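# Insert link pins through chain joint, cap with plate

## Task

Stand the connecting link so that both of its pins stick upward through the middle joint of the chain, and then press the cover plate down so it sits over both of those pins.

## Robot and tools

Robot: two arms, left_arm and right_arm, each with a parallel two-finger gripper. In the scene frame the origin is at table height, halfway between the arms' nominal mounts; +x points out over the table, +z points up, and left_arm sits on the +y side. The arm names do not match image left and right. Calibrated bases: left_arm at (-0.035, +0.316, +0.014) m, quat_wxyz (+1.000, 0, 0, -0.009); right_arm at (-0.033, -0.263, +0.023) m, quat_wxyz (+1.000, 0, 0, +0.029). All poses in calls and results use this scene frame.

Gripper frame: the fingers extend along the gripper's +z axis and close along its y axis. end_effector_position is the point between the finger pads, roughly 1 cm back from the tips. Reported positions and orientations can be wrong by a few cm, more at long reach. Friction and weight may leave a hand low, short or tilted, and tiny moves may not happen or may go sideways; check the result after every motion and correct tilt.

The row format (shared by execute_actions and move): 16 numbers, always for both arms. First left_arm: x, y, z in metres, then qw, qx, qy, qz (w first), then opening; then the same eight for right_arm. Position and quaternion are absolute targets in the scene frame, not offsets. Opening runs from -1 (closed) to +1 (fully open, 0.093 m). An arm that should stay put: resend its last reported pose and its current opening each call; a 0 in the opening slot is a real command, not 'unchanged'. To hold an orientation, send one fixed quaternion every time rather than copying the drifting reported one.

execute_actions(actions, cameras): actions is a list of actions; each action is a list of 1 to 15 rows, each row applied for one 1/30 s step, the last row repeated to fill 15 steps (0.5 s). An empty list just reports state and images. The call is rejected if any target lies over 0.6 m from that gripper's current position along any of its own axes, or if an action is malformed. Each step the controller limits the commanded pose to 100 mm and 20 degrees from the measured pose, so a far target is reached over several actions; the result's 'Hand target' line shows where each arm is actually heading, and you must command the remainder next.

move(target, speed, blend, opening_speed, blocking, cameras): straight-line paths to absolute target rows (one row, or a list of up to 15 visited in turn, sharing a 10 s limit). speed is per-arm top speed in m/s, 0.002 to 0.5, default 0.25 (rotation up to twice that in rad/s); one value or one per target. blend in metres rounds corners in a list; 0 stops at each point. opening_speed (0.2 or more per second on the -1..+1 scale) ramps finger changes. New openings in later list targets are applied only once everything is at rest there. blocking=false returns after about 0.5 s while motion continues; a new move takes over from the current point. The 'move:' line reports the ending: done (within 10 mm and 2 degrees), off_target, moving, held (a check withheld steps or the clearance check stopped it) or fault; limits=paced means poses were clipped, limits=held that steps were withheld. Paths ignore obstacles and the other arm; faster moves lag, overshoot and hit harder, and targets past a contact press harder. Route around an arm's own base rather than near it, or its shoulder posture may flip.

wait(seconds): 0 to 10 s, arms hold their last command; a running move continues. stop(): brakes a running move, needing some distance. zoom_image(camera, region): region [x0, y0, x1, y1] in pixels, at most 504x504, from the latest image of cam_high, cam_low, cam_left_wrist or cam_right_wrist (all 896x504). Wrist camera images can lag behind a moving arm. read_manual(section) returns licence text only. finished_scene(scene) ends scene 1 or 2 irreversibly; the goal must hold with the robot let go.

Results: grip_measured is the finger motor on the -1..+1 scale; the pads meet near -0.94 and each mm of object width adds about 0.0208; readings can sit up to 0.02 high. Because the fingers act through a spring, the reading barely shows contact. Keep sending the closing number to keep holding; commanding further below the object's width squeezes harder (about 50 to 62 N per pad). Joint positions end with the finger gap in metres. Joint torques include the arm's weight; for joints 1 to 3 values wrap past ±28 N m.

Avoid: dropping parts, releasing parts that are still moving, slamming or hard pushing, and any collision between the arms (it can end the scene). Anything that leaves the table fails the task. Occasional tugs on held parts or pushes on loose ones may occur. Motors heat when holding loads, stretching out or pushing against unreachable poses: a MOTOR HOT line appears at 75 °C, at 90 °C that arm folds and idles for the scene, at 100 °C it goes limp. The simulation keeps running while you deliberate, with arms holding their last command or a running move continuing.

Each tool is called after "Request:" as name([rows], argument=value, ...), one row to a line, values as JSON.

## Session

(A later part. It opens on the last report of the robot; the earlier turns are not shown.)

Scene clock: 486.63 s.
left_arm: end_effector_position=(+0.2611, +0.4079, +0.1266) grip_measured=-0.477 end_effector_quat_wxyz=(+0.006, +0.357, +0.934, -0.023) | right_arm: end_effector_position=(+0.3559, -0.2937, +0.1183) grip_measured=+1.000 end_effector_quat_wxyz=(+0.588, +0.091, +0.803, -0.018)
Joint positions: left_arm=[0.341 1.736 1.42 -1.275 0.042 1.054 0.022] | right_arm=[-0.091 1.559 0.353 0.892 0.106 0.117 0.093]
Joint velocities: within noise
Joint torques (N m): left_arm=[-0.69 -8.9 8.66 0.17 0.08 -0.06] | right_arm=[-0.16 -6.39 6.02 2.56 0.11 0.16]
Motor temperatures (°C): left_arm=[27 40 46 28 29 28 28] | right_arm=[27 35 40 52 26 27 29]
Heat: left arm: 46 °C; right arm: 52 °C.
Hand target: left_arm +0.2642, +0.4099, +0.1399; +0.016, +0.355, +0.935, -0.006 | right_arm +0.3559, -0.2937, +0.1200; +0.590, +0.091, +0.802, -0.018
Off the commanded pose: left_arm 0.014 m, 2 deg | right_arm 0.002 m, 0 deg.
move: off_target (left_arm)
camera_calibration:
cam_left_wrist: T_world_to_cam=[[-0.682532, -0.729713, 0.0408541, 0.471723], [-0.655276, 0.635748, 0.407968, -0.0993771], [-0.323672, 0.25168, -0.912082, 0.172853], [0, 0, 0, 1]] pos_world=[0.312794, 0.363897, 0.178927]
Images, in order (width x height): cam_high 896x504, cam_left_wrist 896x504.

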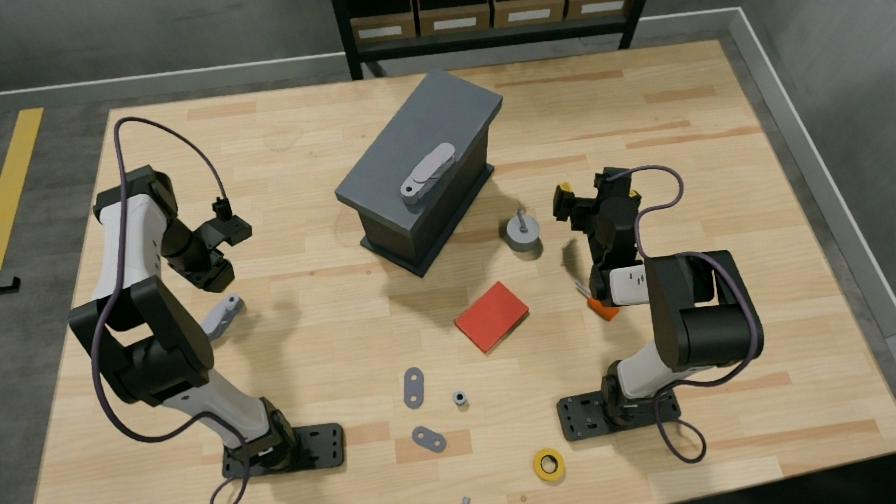

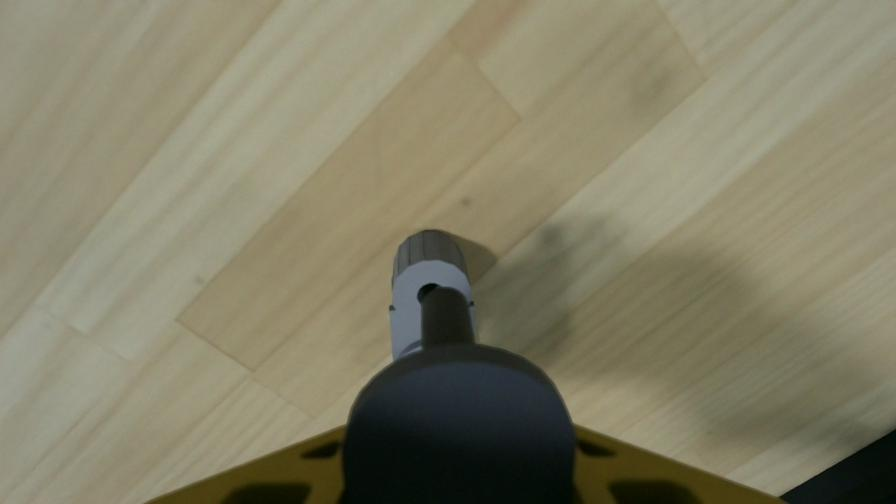

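Request:
move([
  [0.335,0.335,0.14,0,0.7071,0.7071,0,-1.0,0.3559,-0.2937,0.12,0.590,0.091,0.802,-0.018,1.0],
  [0.335,0.335,0.12,0.2988,0.6409,0.6409,0.2988,-1.0,0.3559,-0.2937,0.12,0.590,0.091,0.802,-0.018,1.0],
], speed=[0.2,0.3], cameras=["cam_left_wrist","cam_high"])

Request:
zoom_image(camera="cam_high", region=[170, 160, 370, 340])

Scene clock: 526.57 s.
left_arm: end_effector_position=(+0.3307, +0.3347, +0.1129) grip_measured=-0.477 end_effector_quat_wxyz=(+0.284, +0.645, +0.647, +0.290) | right_arm: end_effector_position=(+0.3559, -0.2937, +0.1183) grip_measured=+1.000 end_effector_quat_wxyz=(+0.588, +0.091, +0.803, -0.018)
Joint positions: left_arm=[0.089 1.337 0.651 -0.048 0.045 1.621 0.022] | right_arm=[-0.091 1.559 0.353 0.892 0.106 0.117 0.093]
Joint velocities: within noise
Joint torques (N m): left_arm=[0.32 -5.08 6.98 1.85 0.31 -0.02] | right_arm=[-0.28 -6.41 6.2 2.51 0.07 0.11]
Motor temperatures (°C): left_arm=[27 41 47 28 29 28 29] | right_arm=[27 35 40 53 26 27 29]
Heat: left arm: 47 °C; right arm: 53 °C.
Hand target: left_arm +0.3348, +0.3350, +0.1200; +0.298, +0.641, +0.641, +0.299 | right_arm +0.3559, -0.2937, +0.1200; +0.590, +0.091, +0.802, -0.018
Off the commanded pose: left_arm 0.008 m, 2 deg | right_arm 0.002 m, 0 deg.
move: done
camera_calibration:
cam_left_wrist: T_world_to_cam=[[-0.672199, 0.0233114, -0.740003, 0.299063], [-0.312309, 0.897298, 0.31196, -0.191788], [0.671276, 0.440809, -0.595883, -0.226712], [0, 0, 0, 1]] pos_world=[0.293319, 0.265056, 0.146044]
Images, in order (width x height): cam_high 896x504, cam_left_wrist 896x504.

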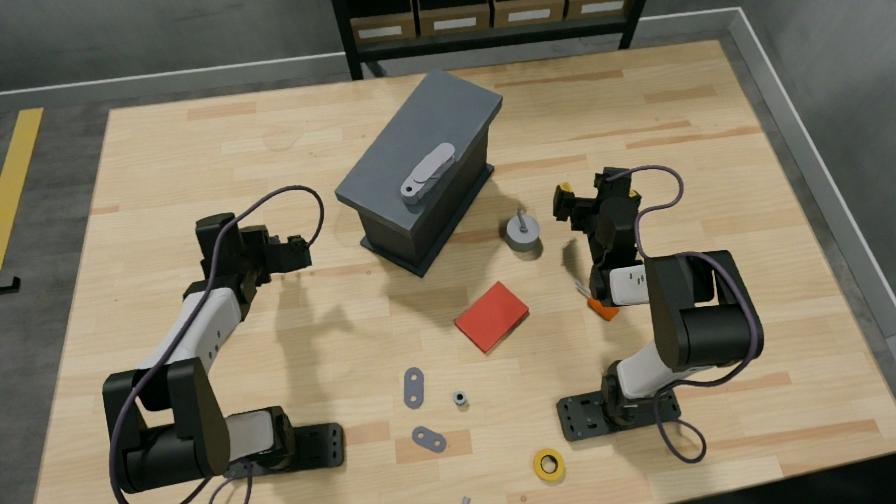

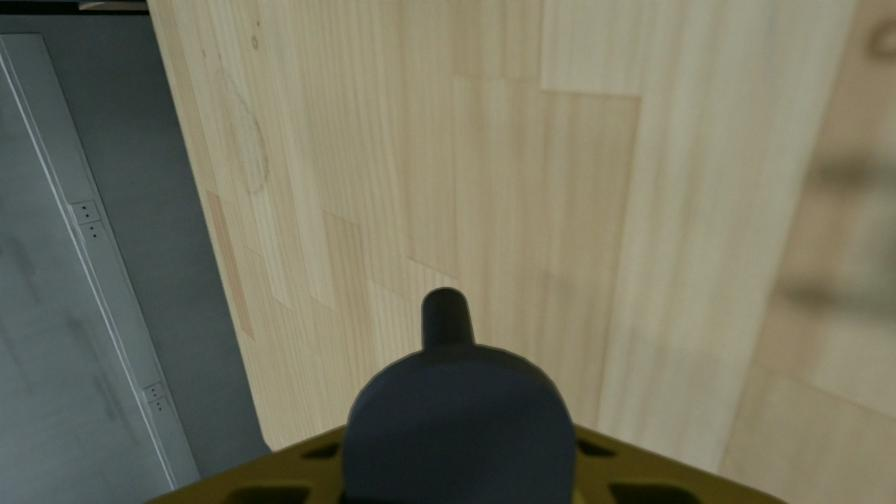

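Scaled by 2.520 from the camera's 896x504 image, which has a finer 1280x720 frame.

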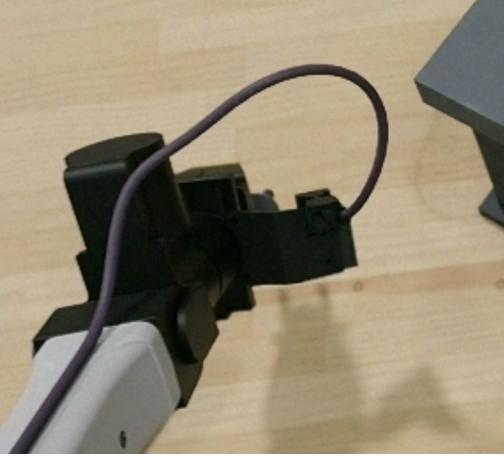

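Request:
move([
  [0.335,0.335,0.05,0.2988,0.6409,0.6409,0.2988,-1.0,0.3559,-0.2937,0.12,0.590,0.091,0.802,-0.018,1.0],
], speed=0.1, cameras=[])

Request:
move([
  [0.335,0.335,0.038,0.2988,0.6409,0.6409,0.2988,-1.0,0.3559,-0.2937,0.12,0.590,0.091,0.802,-0.018,1.0],
], speed=0.03, cameras=["cam_left_wrist","cam_high"])

Scene clock: 538.07 s.
left_arm: end_effector_position=(+0.3306, +0.3347, +0.0465) grip_measured=-0.477 end_effector_quat_wxyz=(+0.288, +0.644, +0.645, +0.294) | right_arm: end_effector_position=(+0.3559, -0.2937, +0.1183) grip_measured=+1.000 end_effector_quat_wxyz=(+0.588, +0.091, +0.803, -0.018)
Joint positions: left_arm=[0.089 1.542 0.482 0.335 0.045 1.621 0.022] | right_arm=[-0.091 1.559 0.353 0.892 0.106 0.117 0.093]
Joint velocities: within noise
Joint torques (N m): left_arm=[0.31 -4.42 5.97 1.87 0.3 -0.02] | right_arm=[-0.21 -6.38 6.09 2.5 0.14 0.16]
Motor temperatures (°C): left_arm=[27 39 47 31 29 28 29] | right_arm=[27 35 39 53 26 27 29]
Heat: left arm: 47 °C; right arm: 53 °C.
Hand target: left_arm +0.3349, +0.3350, +0.0502; +0.299, +0.641, +0.641, +0.299 | right_arm +0.3559, -0.2937, +0.1200; +0.590, +0.091, +0.802, -0.018
Off the commanded pose: left_arm 0.006 m, 2 deg | right_arm 0.002 m, 0 deg.
move: done
No camera images: "cameras" was empty.

Scene clock: 539.10 s.
left_arm: end_effector_position=(+0.3319, +0.3347, +0.0351) grip_measured=-0.477 end_effector_quat_wxyz=(+0.288, +0.644, +0.645, +0.294) | right_arm: end_effector_position=(+0.3559, -0.2937, +0.1183) grip_measured=+1.000 end_effector_quat_wxyz=(+0.588, +0.091, +0.803, -0.018)
Joint positions: left_arm=[0.089 1.597 0.467 0.407 0.045 1.621 0.022] | right_arm=[-0.091 1.559 0.353 0.892 0.106 0.117 0.093]
Joint velocities: within noise
Joint torques (N m): left_arm=[0.34 -4.86 5.19 1.84 0.32 -0.03] | right_arm=[-0.23 -6.2 6.27 2.56 0.12 0.1]
Motor temperatures (°C): left_arm=[27 39 47 31 29 28 29] | right_arm=[27 35 39 53 26 27 29]
Heat: left arm: 47 °C; right arm: 53 °C.
Hand target: left_arm +0.3349, +0.3350, +0.0381; +0.298, +0.641, +0.641, +0.299 | right_arm +0.3559, -0.2937, +0.1200; +0.590, +0.091, +0.802, -0.018
Off the commanded pose: left_arm 0.004 m, 1 deg | right_arm 0.002 m, 0 deg.
move: done
camera_calibration:
cam_left_wrist: T_world_to_cam=[[-0.663099, 0.0239656, -0.748148, 0.239337], [-0.315587, 0.897362, 0.308457, -0.165897], [0.678752, 0.440643, -0.587477, -0.27662], [0, 0, 0, 1]] pos_world=[0.294106, 0.265025, 0.0677235]
Images, in order (width x height): cam_high 896x504, cam_left_wrist 896x504.

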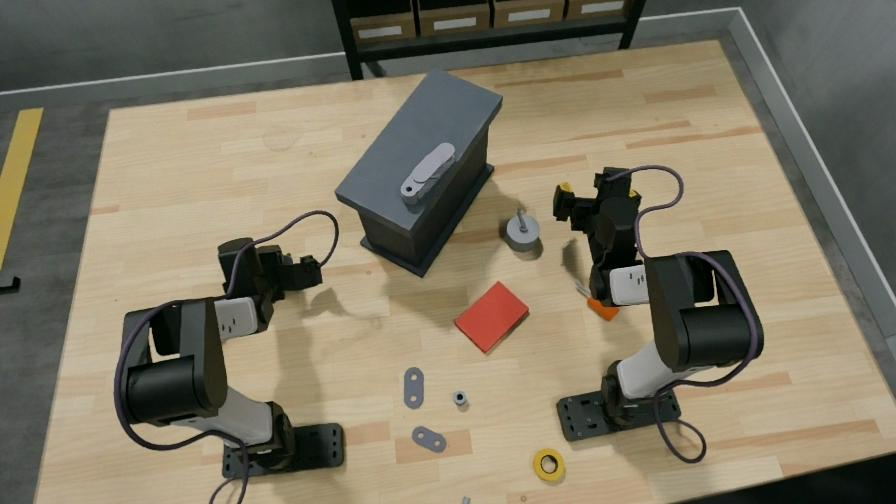

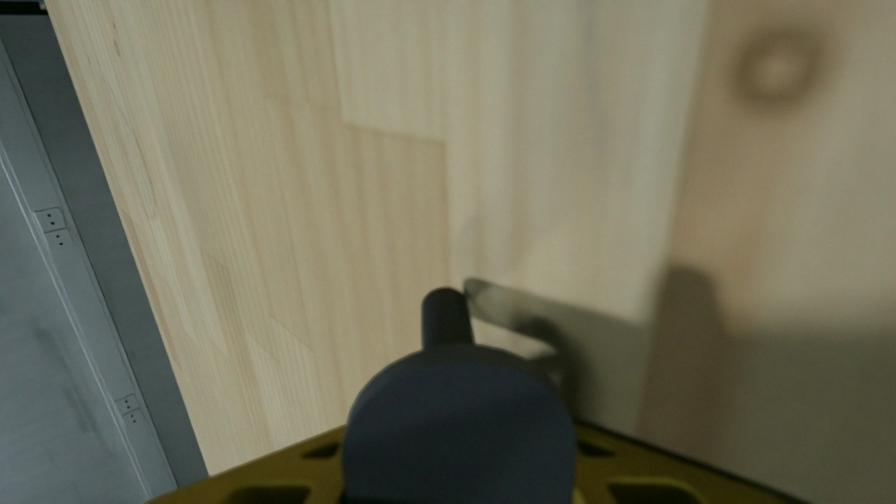

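Request:
move([
  [0.335,0.335,0.028,0.2988,0.6409,0.6409,0.2988,-1.0,0.3559,-0.2937,0.12,0.590,0.091,0.802,-0.018,1.0],
], speed=0.02, cameras=["cam_left_wrist"])

Scene clock: 544.77 s.
left_arm: end_effector_position=(+0.3348, +0.3336, +0.0341) grip_measured=-0.477 end_effector_quat_wxyz=(+0.299, +0.641, +0.639, +0.302) | right_arm: end_effector_position=(+0.3559, -0.2937, +0.1183) grip_measured=+1.000 end_effector_quat_wxyz=(+0.588, +0.091, +0.803, -0.018)
Joint positions: left_arm=[0.089 1.62 0.45 0.476 0.053 1.621 0.022] | right_arm=[-0.091 1.559 0.353 0.892 0.106 0.117 0.093]
Joint velocities: within noise
Joint torques (N m): left_arm=[0.28 -3.02 5.26 1.87 0.21 -0.04] | right_arm=[-0.18 -6.34 6.16 2.54 0.11 0.12]
Motor temperatures (°C): left_arm=[27 39 47 33 29 28 29] | right_arm=[27 35 39 53 26 27 29]
Heat: left arm: 47 °C; right arm: 53 °C.
Hand target: left_arm +0.3348, +0.3349, +0.0282; +0.299, +0.641, +0.641, +0.299 | right_arm +0.3559, -0.2937, +0.1200; +0.590, +0.091, +0.802, -0.018
Off the commanded pose: left_arm 0.006 m, 0 deg | right_arm 0.002 m, 0 deg.
move: done
camera_calibration:
cam_left_wrist: T_world_to_cam=[[-0.640773, 0.0255677, -0.767305, 0.233144], [-0.319235, 0.900071, 0.296584, -0.162997], [0.698211, 0.434993, -0.568578, -0.283936], [0, 0, 0, 1]] pos_world=[0.295606, 0.264258, 0.0657946]
Images, in order (width x height): cam_left_wrist 896x504.

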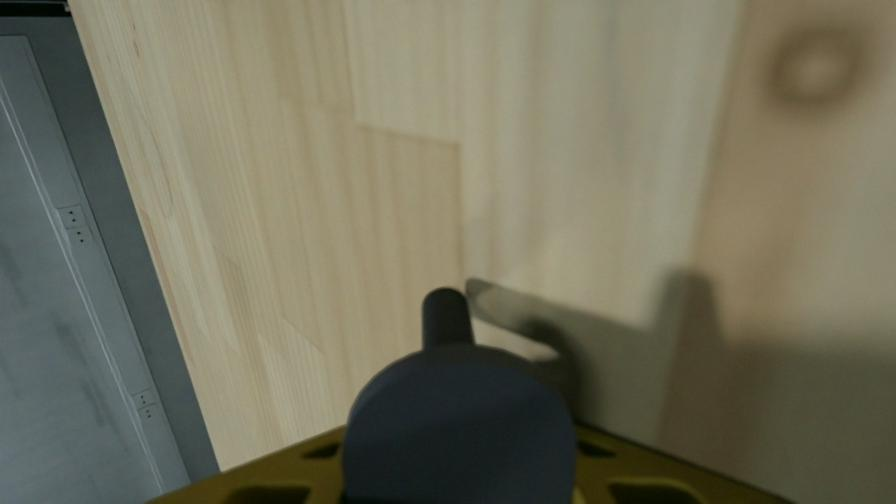

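Request:
move([
  [0.332,0.335,0.024,0.3536,0.6124,0.6124,0.3536,-1.0,0.3559,-0.2937,0.12,0.590,0.091,0.802,-0.018,1.0],
], speed=0.04, cameras=["cam_left_wrist"])

Scene clock: 555.03 s.
left_arm: end_effector_position=(+0.3383, +0.3330, +0.0412) grip_measured=-0.477 end_effector_quat_wxyz=(+0.372, +0.605, +0.598, +0.373) | right_arm: end_effector_position=(+0.3559, -0.2937, +0.1183) grip_measured=+1.000 end_effector_quat_wxyz=(+0.588, +0.091, +0.803, -0.018)
Joint positions: left_arm=[0.097 1.766 0.302 1.001 0.074 1.615 0.022] | right_arm=[-0.091 1.559 0.353 0.892 0.106 0.117 0.093]
Joint velocities: within noise
Joint torques (N m): left_arm=[0.31 -3.21 3.93 1.49 0.13 -0.08] | right_arm=[-0.21 -6.52 6.16 2.54 0.12 0.09]
Motor temperatures (°C): left_arm=[27 38 46 35 29 28 29] | right_arm=[27 35 39 53 26 27 29]
Heat: left arm: 46 °C; right arm: 53 °C.
Hand target: left_arm +0.3312, +0.3349, +0.0246; +0.354, +0.612, +0.612, +0.354 | right_arm +0.3559, -0.2937, +0.1200; +0.590, +0.091, +0.802, -0.018
Off the commanded pose: left_arm 0.018 m, 4 deg | right_arm 0.002 m, 0 deg.
move: off_target (left_arm)
camera_calibration:
cam_left_wrist: T_world_to_cam=[[-0.44788, 0.0308507, -0.893561, 0.179032], [-0.372133, 0.902294, 0.217676, -0.143076], [0.81297, 0.430016, -0.392639, -0.326486], [0, 0, 0, 1]] pos_world=[0.292365, 0.263968, 0.0629293]
Images, in order (width x height): cam_left_wrist 896x504.

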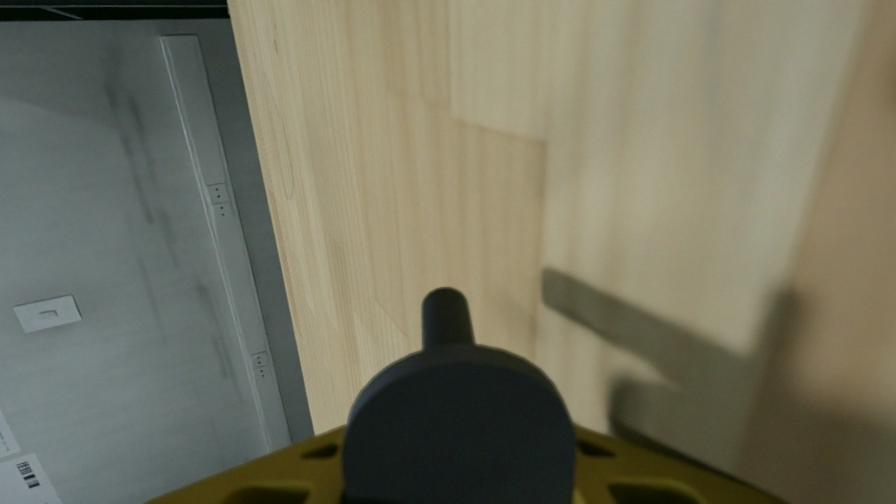

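Request:
move([
  [0.335,0.335,0.055,0.2988,0.6409,0.6409,0.2988,-1.0,0.3559,-0.2937,0.12,0.590,0.091,0.802,-0.018,1.0],
  [0.335,0.335,0.031,0.2988,0.6409,0.6409,0.2988,-1.0,0.3559,-0.2937,0.12,0.590,0.091,0.802,-0.018,1.0],
], speed=[0.08,0.04], cameras=["cam_left_wrist"])

Scene clock: 564.87 s.
left_arm: end_effector_position=(+0.3348, +0.3330, +0.0342) grip_measured=-0.477 end_effector_quat_wxyz=(+0.303, +0.641, +0.641, +0.294) | right_arm: end_effector_position=(+0.3559, -0.2937, +0.1183) grip_measured=+1.000 end_effector_quat_wxyz=(+0.588, +0.091, +0.803, -0.018)
Joint positions: left_arm=[0.097 1.618 0.457 0.46 0.073 1.615 0.022] | right_arm=[-0.091 1.559 0.353 0.892 0.106 0.117 0.093]
Joint velocities: within noise
Joint torques (N m): left_arm=[-0.38 -4.01 5.16 1.83 0.06 0.04] | right_arm=[-0.12 -6.28 6.11 2.54 0.11 0.12]
Motor temperatures (°C): left_arm=[27 37 45 34 29 28 29] | right_arm=[27 35 39 53 26 27 29]
Heat: left arm: 45 °C; right arm: 53 °C.
Hand target: left_arm +0.3349, +0.3350, +0.0311; +0.299, +0.641, +0.641, +0.298 | right_arm +0.3559, -0.2937, +0.1200; +0.590, +0.091, +0.802, -0.018
Off the commanded pose: left_arm 0.004 m, 1 deg | right_arm 0.002 m, 0 deg.
move: done
camera_calibration:
cam_left_wrist: T_world_to_cam=[[-0.645518, 0.0152024, -0.763594, 0.238154], [-0.313575, 0.906371, 0.283131, -0.166019], [0.696403, 0.42221, -0.580312, -0.278386], [0, 0, 0, 1]] pos_world=[0.295542, 0.264392, 0.0673071]
Images, in order (width x height): cam_left_wrist 896x504.

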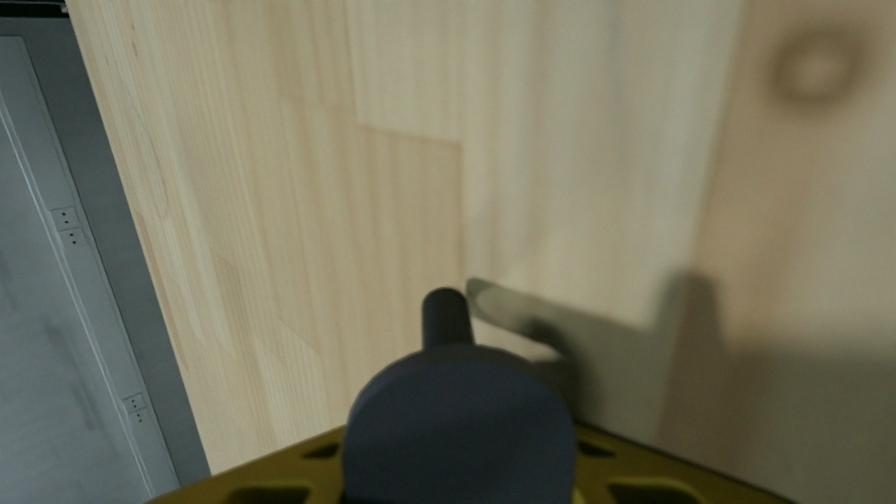

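Request:
move([
  [0.335,0.335,0.031,0.2988,0.6409,0.6409,0.2988,-0.15,0.3559,-0.2937,0.12,0.590,0.091,0.802,-0.018,1.0],
], opening_speed=0.4, cameras=["cam_left_wrist"])

Scene clock: 572.20 s.
left_arm: end_effector_position=(+0.3374, +0.3333, +0.0374) grip_measured=-0.152 end_effector_quat_wxyz=(+0.308, +0.638, +0.638, +0.300) | right_arm: end_effector_position=(+0.3559, -0.2937, +0.1183) grip_measured=+1.000 end_effector_quat_wxyz=(+0.588, +0.091, +0.803, -0.018)
Joint positions: left_arm=[0.097 1.618 0.457 0.478 0.072 1.615 0.038] | right_arm=[-0.091 1.559 0.353 0.892 0.106 0.117 0.093]
Joint velocities: within noise
Joint torques (N m): left_arm=[-0.4 -3.96 5.08 1.67 0.06 0.03] | right_arm=[-0.05 -6.5 6.32 2.57 0.08 0.11]
Motor temperatures (°C): left_arm=[27 37 45 34 29 28 29] | right_arm=[27 35 39 53 26 27 29]
Heat: left arm: 45 °C; right arm: 53 °C.
Hand target: left_arm +0.3348, +0.3350, +0.0311; +0.299, +0.641, +0.641, +0.299 | right_arm +0.3559, -0.2937, +0.1200; +0.590, +0.091, +0.802, -0.018
Off the commanded pose: left_arm 0.007 m, 1 deg | right_arm 0.002 m, 0 deg.
move: done
camera_calibration:
cam_left_wrist: T_world_to_cam=[[-0.632377, 0.0162438, -0.774491, 0.23786], [-0.318647, 0.905829, 0.279176, -0.164329], [0.706091, 0.423333, -0.567649, -0.282528], [0, 0, 0, 1]] pos_world=[0.297545, 0.264593, 0.0697204]
Images, in order (width x height): cam_left_wrist 896x504.

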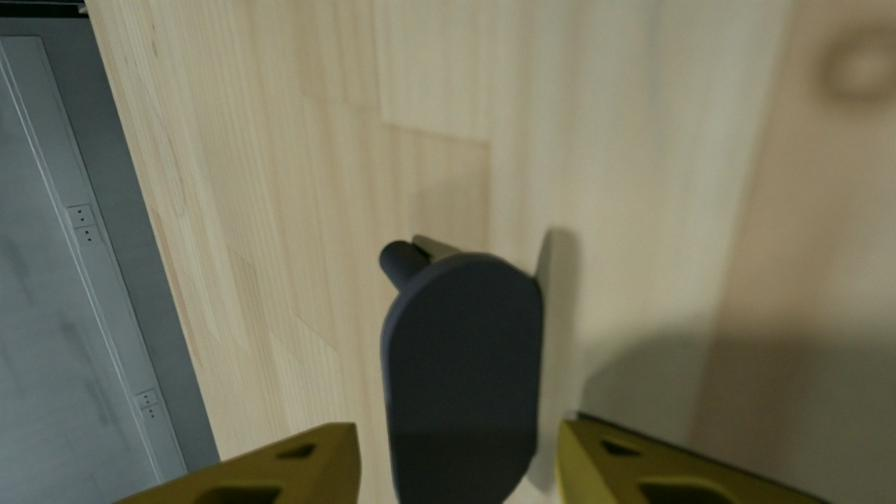

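Request:
move([
  [0.295,0.335,0.066,0.2988,0.6409,0.6409,0.2988,-0.05,0.3559,-0.2937,0.12,0.590,0.091,0.802,-0.018,1.0],
  [0.27,0.335,0.16,0.2164,0.0,0.9763,0,0.2,0.3559,-0.2937,0.12,0.590,0.091,0.802,-0.018,1.0],
], speed=[0.08,0.25], cameras=["cam_left_wrist","cam_high"])

Scene clock: 582.60 s.
left_arm: end_effector_position=(+0.2652, +0.3351, +0.1527) grip_measured=+0.198 end_effector_quat_wxyz=(+0.209, +0.006, +0.978, +0.007) | right_arm: end_effector_position=(+0.3559, -0.2937, +0.1183) grip_measured=+1.000 end_effector_quat_wxyz=(+0.588, +0.091, +0.803, -0.018)
Joint positions: left_arm=[0.092 1.301 1.029 -0.877 0.02 0.083 0.055] | right_arm=[-0.091 1.559 0.353 0.892 0.106 0.117 0.093]
Joint velocities: within noise
Joint torques (N m): left_arm=[0.31 -3.69 9.72 1.01 0.25 -0.08] | right_arm=[-0.21 -6.22 6.19 2.55 0.15 0.13]
Motor temperatures (°C): left_arm=[27 37 46 34 29 28 29] | right_arm=[27 35 39 53 26 27 29]
Heat: left arm: 46 °C; right arm: 53 °C.
Hand target: left_arm +0.2699, +0.3351, +0.1599; +0.217, +0.000, +0.976, +0.000 | right_arm +0.3559, -0.2937, +0.1200; +0.590, +0.091, +0.802, -0.018
Off the commanded pose: left_arm 0.009 m, 1 deg | right_arm 0.002 m, 0 deg.
move: done
camera_calibration:
cam_left_wrist: T_world_to_cam=[[-0.0295954, -0.999328, -0.0216356, 0.347041], [-0.999222, 0.0290139, 0.0267167, 0.291715], [-0.026071, 0.0224095, -0.999409, 0.22756], [0, 0, 0, 1]] pos_world=[0.307692, 0.333245, 0.22714]
Images, in order (width x height): cam_high 896x504, cam_left_wrist 896x504.

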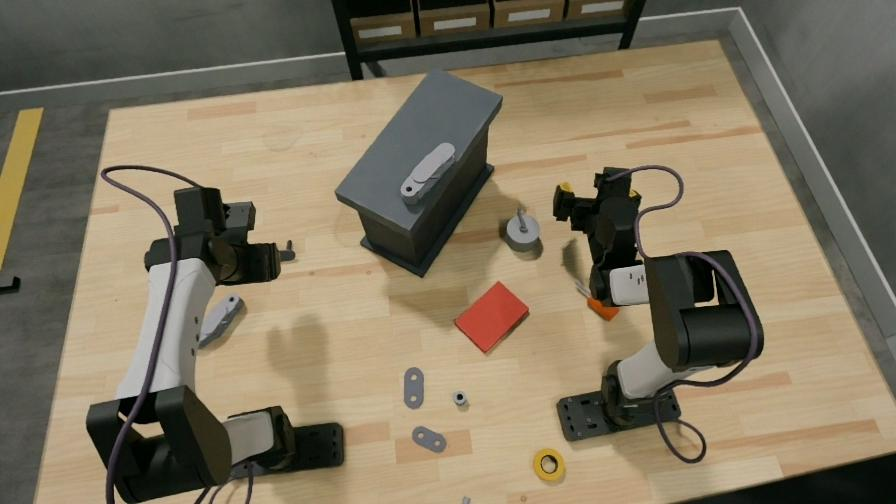

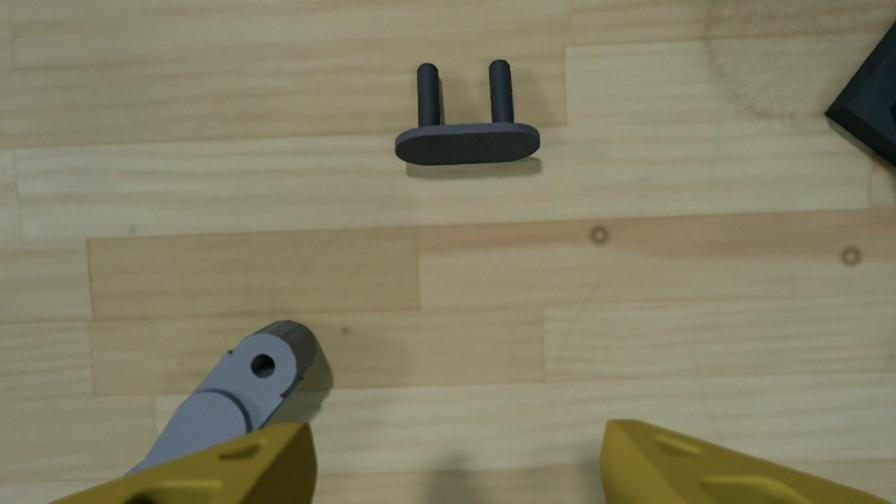

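Request:
move([
  [0.37,0.332,0.09,-0.0436,-0.0131,0.999,-0.0006,0.2,0.3559,-0.2937,0.12,0.590,0.091,0.802,-0.018,1.0],
  [0.378,0.331,0.055,-0.0436,-0.0131,0.999,-0.0006,0.2,0.3559,-0.2937,0.12,0.590,0.091,0.802,-0.018,1.0],
], speed=[0.25,0.1], cameras=["cam_left_wrist","cam_high"])

Scene clock: 655.57 s.
left_arm: end_effector_position=(+0.3768, +0.3312, +0.0579) grip_measured=+0.198 end_effector_quat_wxyz=(-0.045, -0.012, +0.999, -0.008) | right_arm: end_effector_position=(+0.3559, -0.2937, +0.1183) grip_measured=+1.000 end_effector_quat_wxyz=(+0.588, +0.091, +0.803, -0.018)
Joint positions: left_arm=[0.06 2.241 1.862 -1.281 0.013 0.018 0.055] | right_arm=[-0.091 1.559 0.353 0.892 0.106 0.117 0.093]
Joint velocities: within noise
Joint torques (N m): left_arm=[-0.96 -10.06 5.96 0.22 -0.03 -0.06] | right_arm=[-0.18 -6.42 6.17 2.54 0.11 0.11]
Motor temperatures (°C): left_arm=[27 36 53 31 29 28 28] | right_arm=[27 35 39 54 26 27 29]
Heat: left arm: 53 °C; right arm: 54 °C.
Hand target: left_arm +0.3780, +0.3309, +0.0551; -0.044, -0.013, +0.999, -0.001 | right_arm +0.3559, -0.2937, +0.1200; +0.590, +0.091, +0.802, -0.018
Off the commanded pose: left_arm 0.003 m, 1 deg | right_arm 0.002 m, 0 deg.
move: done
camera_calibration:
cam_left_wrist: T_world_to_cam=[[0.00398409, -0.999791, 0.020032, 0.329447], [-0.859252, 0.00682462, 0.511507, 0.332383], [-0.511537, -0.0192505, -0.859046, 0.324397], [0, 0, 0, 1]] pos_world=[0.45023, 0.333355, 0.102056]
Images, in order (width x height): cam_high 896x504, cam_left_wrist 896x504.

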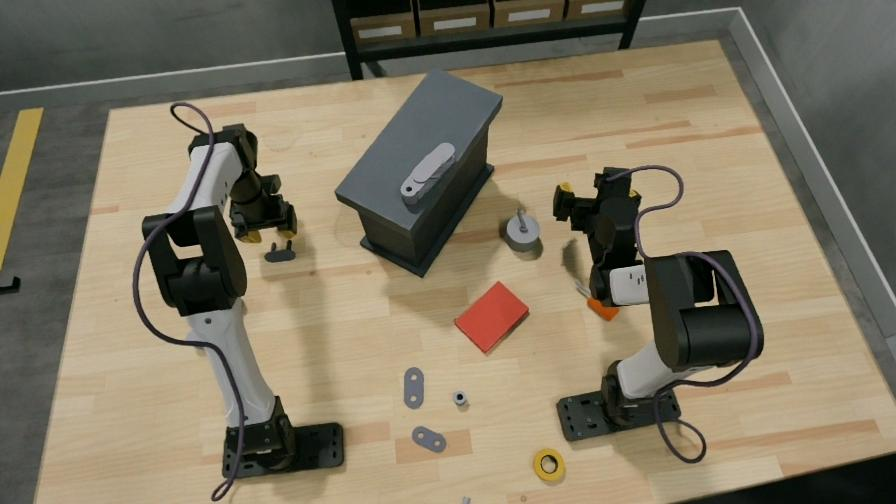

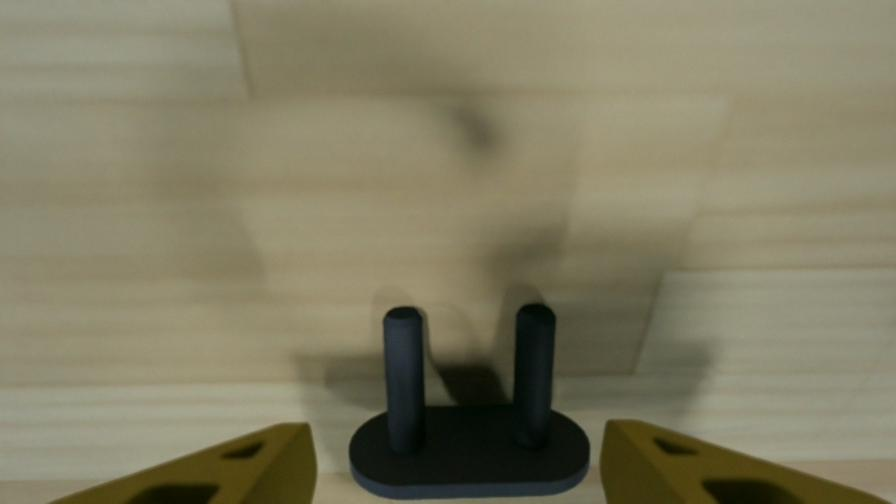

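Request:
move([
  [0.3685,0.3270,0.055,-0.0436,-0.0131,0.999,-0.0006,0.2,0.3559,-0.2937,0.12,0.590,0.091,0.802,-0.018,1.0],
  [0.3685,0.3272,0.0245,-0.0436,-0.0131,0.999,-0.0006,0.2,0.3559,-0.2937,0.12,0.590,0.091,0.802,-0.018,1.0],
], speed=[0.1,0.04], cameras=["cam_left_wrist"])

Scene clock: 679.20 s.
left_arm: end_effector_position=(+0.3655, +0.3268, +0.0240) grip_measured=+0.198 end_effector_quat_wxyz=(-0.052, -0.012, +0.999, -0.008) | right_arm: end_effector_position=(+0.3559, -0.2937, +0.1183) grip_measured=+1.000 end_effector_quat_wxyz=(+0.588, +0.091, +0.803, -0.018)
Joint positions: left_arm=[0.05 2.239 1.72 -1.157 0.013 0.01 0.055] | right_arm=[-0.091 1.559 0.353 0.892 0.106 0.117 0.093]
Joint velocities: within noise
Joint torques (N m): left_arm=[-0.76 -10.71 5.48 0.32 -0.01 -0.05] | right_arm=[-0.12 -6.27 6.17 2.58 0.11 0.11]
Motor temperatures (°C): left_arm=[27 41 50 29 29 28 28] | right_arm=[27 35 39 54 26 27 29]
Heat: left arm: 50 °C; right arm: 54 °C.
Hand target: left_arm +0.3685, +0.3273, +0.0245; -0.044, -0.013, +0.999, -0.001 | right_arm +0.3559, -0.2937, +0.1200; +0.590, +0.091, +0.802, -0.018
Off the commanded pose: left_arm 0.003 m, 1 deg | right_arm 0.002 m, 0 deg.
move: done
camera_calibration:
cam_left_wrist: T_world_to_cam=[[0.00307147, -0.999808, 0.0193337, 0.326136], [-0.851059, 0.00753792, 0.525016, 0.336503], [-0.525061, -0.0180666, -0.850873, 0.293781], [0, 0, 0, 1]] pos_world=[0.439635, 0.328845, 0.0669951]
Images, in order (width x height): cam_left_wrist 896x504.

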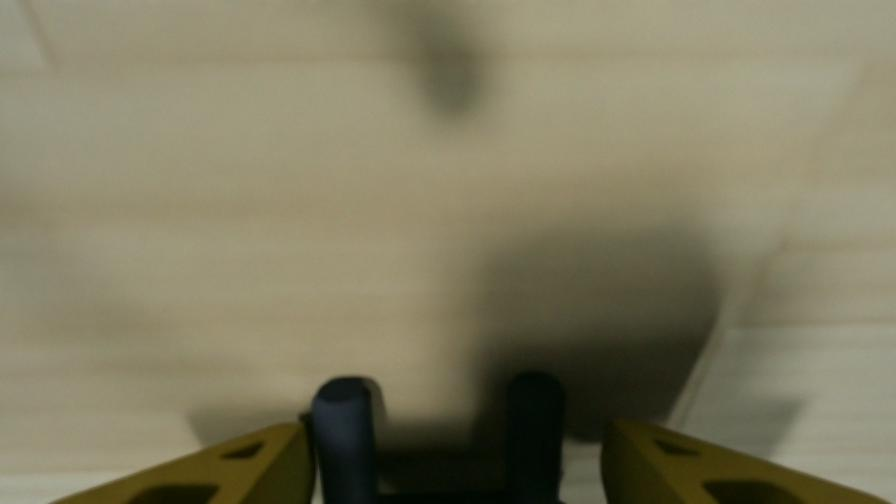

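Request:
move([
  [0.3685,0.3295,0.0265,-0.0436,-0.0131,0.999,-0.0006,-1.0,0.3559,-0.2937,0.12,0.590,0.091,0.802,-0.018,1.0],
], opening_speed=0.5, cameras=["cam_left_wrist"])

Scene clock: 699.17 s.
left_arm: end_effector_position=(+0.3663, +0.3272, +0.0239) grip_measured=-0.241 end_effector_quat_wxyz=(-0.051, -0.012, +0.999, -0.006) | right_arm: end_effector_position=(+0.3559, -0.2937, +0.1183) grip_measured=+1.000 end_effector_quat_wxyz=(+0.588, +0.091, +0.803, -0.018)
Joint positions: left_arm=[0.05 2.239 1.72 -1.153 0.011 0.009 0.034] | right_arm=[-0.091 1.559 0.353 0.892 0.106 0.117 0.093]
Joint velocities: within noise
Joint torques (N m): left_arm=[-0.23 -10.92 5.96 0.22 0.03 0] | right_arm=[-0.18 -6.41 6.06 2.5 0.11 0.1]
Motor temperatures (°C): left_arm=[27 43 48 29 29 28 28] | right_arm=[27 35 39 54 26 27 29]
Heat: left arm: 48 °C; right arm: 54 °C.
Hand target: left_arm +0.3685, +0.3296, +0.0265; -0.044, -0.013, +0.999, -0.001 | right_arm +0.3559, -0.2937, +0.1200; +0.590, +0.091, +0.802, -0.018
Off the commanded pose: left_arm 0.004 m, 1 deg | right_arm 0.002 m, 0 deg.
move: done
camera_calibration:
cam_left_wrist: T_world_to_cam=[[0.00353295, -0.999851, 0.0168797, 0.326451], [-0.852814, 0.00580218, 0.522182, 0.33852], [-0.522202, -0.0162401, -0.852667, 0.292537], [0, 0, 0, 1]] pos_world=[0.440304, 0.32919, 0.0671572]
Images, in order (width x height): cam_left_wrist 896x504.

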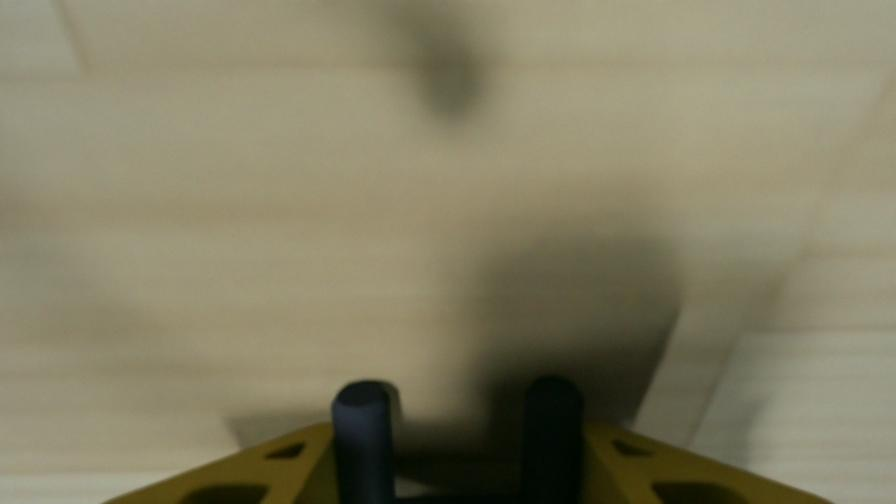

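Request:
move([
  [0.3685,0.3295,0.10,-0.0436,-0.0131,0.999,-0.0006,-1.0,0.3559,-0.2937,0.12,0.590,0.091,0.802,-0.018,1.0],
  [0.3685,0.3295,0.14,0.6018,-0.0105,0.7986,0.0079,-1.0,0.3559,-0.2937,0.12,0.590,0.091,0.802,-0.018,1.0],
], speed=[0.08,0.35], cameras=["cam_left_wrist","cam_high"])

Request:
zoom_image(camera="cam_high", region=[170, 160, 370, 340])

Scene clock: 714.17 s.
left_arm: end_effector_position=(+0.3663, +0.3272, +0.1337) grip_measured=-0.241 end_effector_quat_wxyz=(+0.589, -0.006, +0.808, +0.008) | right_arm: end_effector_position=(+0.3559, -0.2937, +0.1183) grip_measured=+1.000 end_effector_quat_wxyz=(+0.588, +0.091, +0.803, -0.018)
Joint positions: left_arm=[0.05 1.483 0.432 0.74 0.011 0.009 0.034] | right_arm=[-0.091 1.559 0.353 0.892 0.106 0.117 0.093]
Joint velocities: within noise
Joint torques (N m): left_arm=[0.24 -4.56 6.15 2.23 0.11 -0.05] | right_arm=[-0.09 -6.39 6.17 2.52 0.1 0.11]
Motor temperatures (°C): left_arm=[27 45 48 29 29 28 28] | right_arm=[27 35 39 54 26 27 29]
Heat: left arm: 48 °C; right arm: 54 °C.
Hand target: left_arm +0.3684, +0.3295, +0.1400; +0.601, -0.011, +0.799, +0.008 | right_arm +0.3559, -0.2937, +0.1200; +0.590, +0.091, +0.802, -0.018
Off the commanded pose: left_arm 0.007 m, 2 deg | right_arm 0.002 m, 0 deg.
move: done
camera_calibration:
cam_left_wrist: T_world_to_cam=[[0.00996641, -0.999642, -0.0248213, 0.327749], [-0.688027, 0.0111572, -0.7256, 0.385905], [0.725617, 0.0243093, -0.687669, -0.10629], [0, 0, 0, 1]] pos_world=[0.339372, 0.32591, 0.215055]
Images, in order (width x height): cam_high 896x504, cam_left_wrist 896x504.

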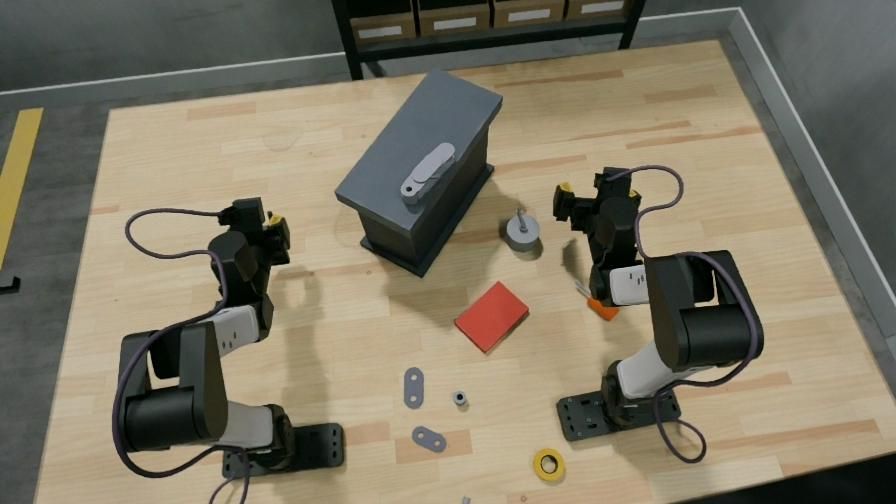

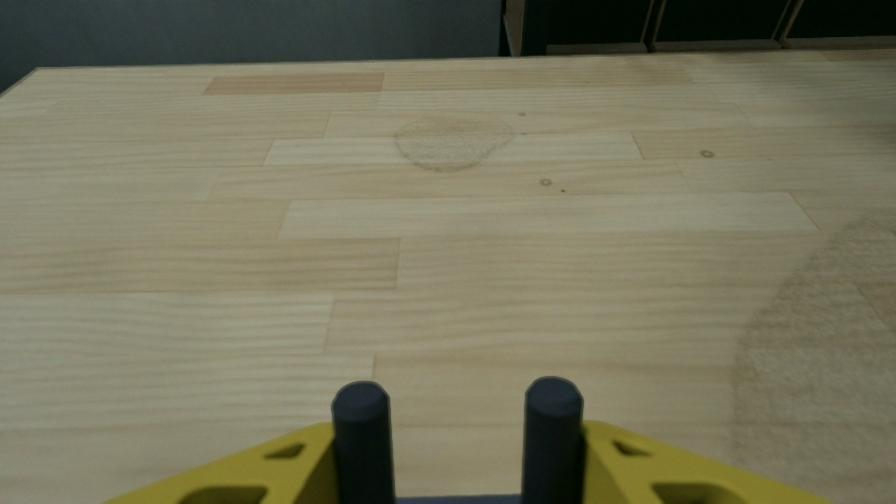

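Scaled by 2.520 from the camera's 896x504 image, which has a finer 1280x720 frame.

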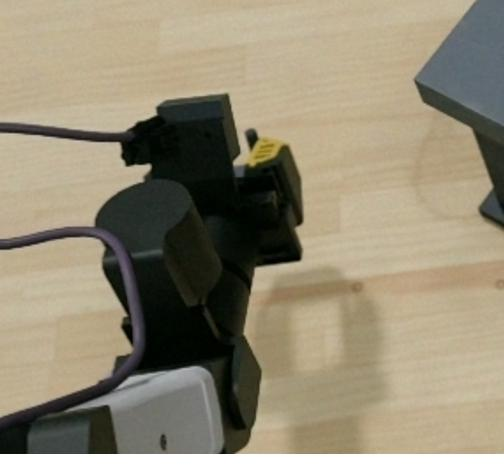

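Request:
move([
  [0.352,0.3295,0.07,0.6018,-0.0105,0.7986,0.0079,-1.0,0.3559,-0.2937,0.12,0.590,0.091,0.802,-0.018,1.0],
  [0.352,0.3295,0.046,0.6018,-0.0105,0.7986,0.0079,-1.0,0.3559,-0.2937,0.12,0.590,0.091,0.802,-0.018,1.0],
], speed=[0.15,0.04], cameras=["cam_left_wrist","cam_high"])

Scene clock: 741.17 s.
left_arm: end_effector_position=(+0.3493, +0.3267, +0.0415) grip_measured=-0.241 end_effector_quat_wxyz=(+0.593, -0.006, +0.805, +0.008) | right_arm: end_effector_position=(+0.3559, -0.2937, +0.1183) grip_measured=+1.000 end_effector_quat_wxyz=(+0.588, +0.091, +0.803, -0.018)
Joint positions: left_arm=[0.05 2.02 0.282 1.437 0.011 0.009 0.034] | right_arm=[-0.091 1.559 0.353 0.892 0.106 0.117 0.093]
Joint velocities: within noise
Joint torques (N m): left_arm=[0.47 -5.41 3.02 2.16 0.12 -0.05] | right_arm=[-0.21 -6.31 6.16 2.53 0.1 0.09]
Motor temperatures (°C): left_arm=[27 39 46 40 29 28 29] | right_arm=[27 35 39 54 26 27 29]
Heat: left arm: 46 °C; right arm: 54 °C.
Hand target: left_arm +0.3519, +0.3296, +0.0460; +0.602, -0.011, +0.799, +0.008 | right_arm +0.3559, -0.2937, +0.1200; +0.590, +0.091, +0.802, -0.018
Off the commanded pose: left_arm 0.006 m, 1 deg | right_arm 0.002 m, 0 deg.
move: done
camera_calibration:
cam_left_wrist: T_world_to_cam=[[0.0101754, -0.999635, -0.0250093, 0.325009], [-0.681916, 0.0113557, -0.731342, 0.305317], [0.73136, 0.0244959, -0.681552, -0.159595], [0, 0, 0, 1]] pos_world=[0.321615, 0.325333, 0.122647]
Images, in order (width x height): cam_high 896x504, cam_left_wrist 896x504.

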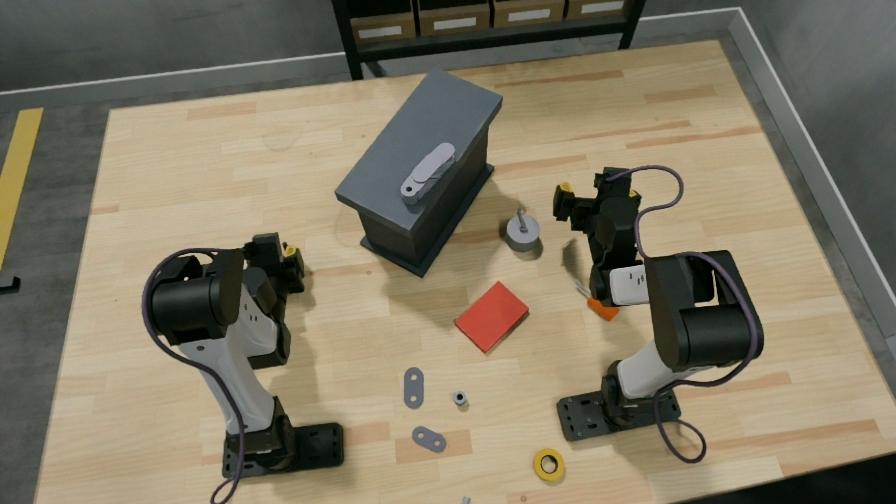

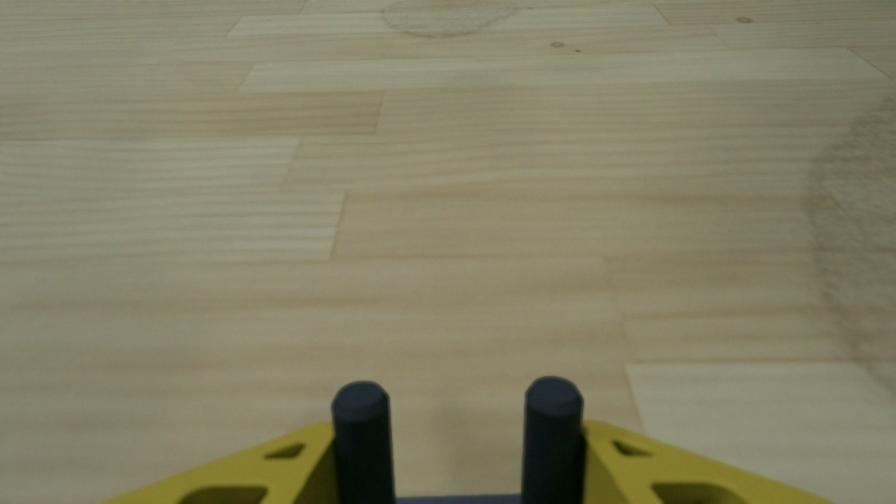

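Request:
move([
  [0.352,0.3295,0.036,0.6018,-0.0105,0.7986,0.0079,-1.0,0.3559,-0.2937,0.12,0.590,0.091,0.802,-0.018,1.0],
], speed=0.02, cameras=["cam_left_wrist"])

Scene clock: 746.63 s.
left_arm: end_effector_position=(+0.3504, +0.3267, +0.0406) grip_measured=-0.241 end_effector_quat_wxyz=(+0.607, -0.006, +0.795, +0.008) | right_arm: end_effector_position=(+0.3559, -0.2937, +0.1183) grip_measured=+1.000 end_effector_quat_wxyz=(+0.588, +0.091, +0.803, -0.018)
Joint positions: left_arm=[0.05 2.09 0.282 1.542 0.011 0.009 0.034] | right_arm=[-0.091 1.559 0.353 0.892 0.106 0.117 0.093]
Joint velocities: within noise
Joint torques (N m): left_arm=[0.53 -5.03 3.1 1.84 0.13 -0.04] | right_arm=[-0.24 -6.56 6.17 2.5 0.08 0.1]
Motor temperatures (°C): left_arm=[27 39 45 40 29 28 29] | right_arm=[27 35 39 54 26 27 29]
Heat: left arm: 45 °C; right arm: 54 °C.
Hand target: left_arm +0.3518, +0.3295, +0.0360; +0.602, -0.011, +0.799, +0.008 | right_arm +0.3559, -0.2937, +0.1200; +0.590, +0.091, +0.802, -0.018
Off the commanded pose: left_arm 0.006 m, 1 deg | right_arm 0.002 m, 0 deg.
move: done
camera_calibration:
cam_left_wrist: T_world_to_cam=[[0.0110859, -0.999606, -0.0257926, 0.324715], [-0.655273, 0.0122215, -0.755293, 0.296796], [0.755311, 0.0252743, -0.654879, -0.170778], [0, 0, 0, 1]] pos_world=[0.319873, 0.325276, 0.120705]
Images, in order (width x height): cam_left_wrist 896x504.

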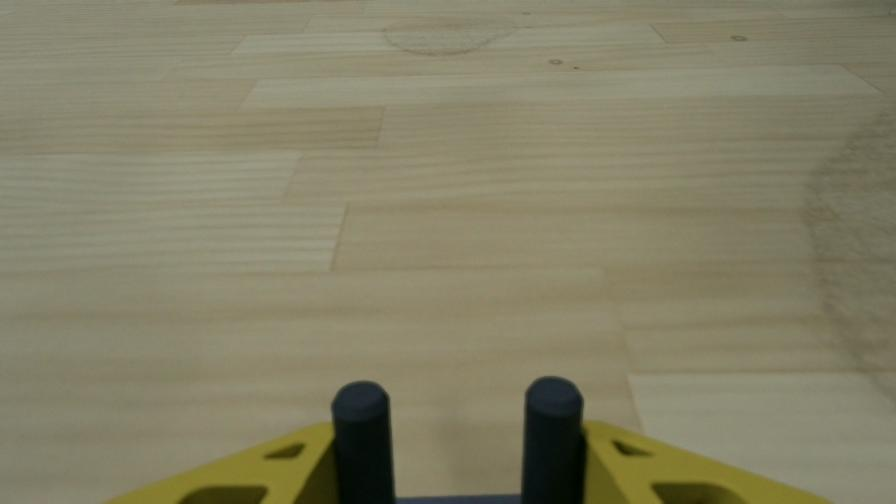

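Request:
move([
  [0.352,0.3295,0.038,0.6018,-0.0105,0.7986,0.0079,0.05,0.3559,-0.2937,0.12,0.590,0.091,0.802,-0.018,1.0],
], opening_speed=0.3, cameras=["cam_left_wrist"])

Scene clock: 758.10 s.
left_arm: end_effector_position=(+0.3491, +0.3275, +0.0360) grip_measured=+0.048 end_effector_quat_wxyz=(+0.599, -0.007, +0.801, +0.009) | right_arm: end_effector_position=(+0.3559, -0.2937, +0.1183) grip_measured=+1.000 end_effector_quat_wxyz=(+0.588, +0.091, +0.803, -0.018)
Joint positions: left_arm=[0.052 2.09 0.282 1.522 0.011 0.009 0.048] | right_arm=[-0.091 1.559 0.353 0.892 0.106 0.117 0.093]
Joint velocities: within noise
Joint torques (N m): left_arm=[0.27 -6.26 3 1.91 0.12 -0.03] | right_arm=[-0.16 -6.34 5.98 2.53 0.1 0.11]
Motor temperatures (°C): left_arm=[27 39 44 38 29 28 29] | right_arm=[27 35 39 54 26 27 29]
Heat: left arm: 44 °C; right arm: 54 °C.
Hand target: left_arm +0.3520, +0.3296, +0.0381; +0.602, -0.011, +0.798, +0.008 | right_arm +0.3559, -0.2937, +0.1200; +0.590, +0.091, +0.802, -0.018
Off the commanded pose: left_arm 0.004 m, 1 deg | right_arm 0.002 m, 0 deg.
move: done
camera_calibration:
cam_left_wrist: T_world_to_cam=[[0.0128667, -0.999595, -0.0253633, 0.324806], [-0.670143, 0.0102053, -0.742162, 0.297795], [0.74212, 0.0265462, -0.669741, -0.168097], [0, 0, 0, 1]] pos_world=[0.320135, 0.326098, 0.116669]
Images, in order (width x height): cam_left_wrist 896x504.

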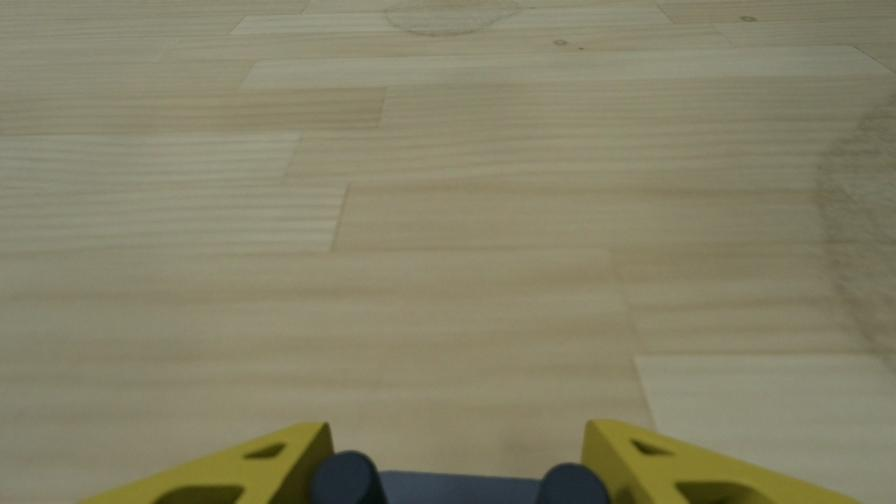

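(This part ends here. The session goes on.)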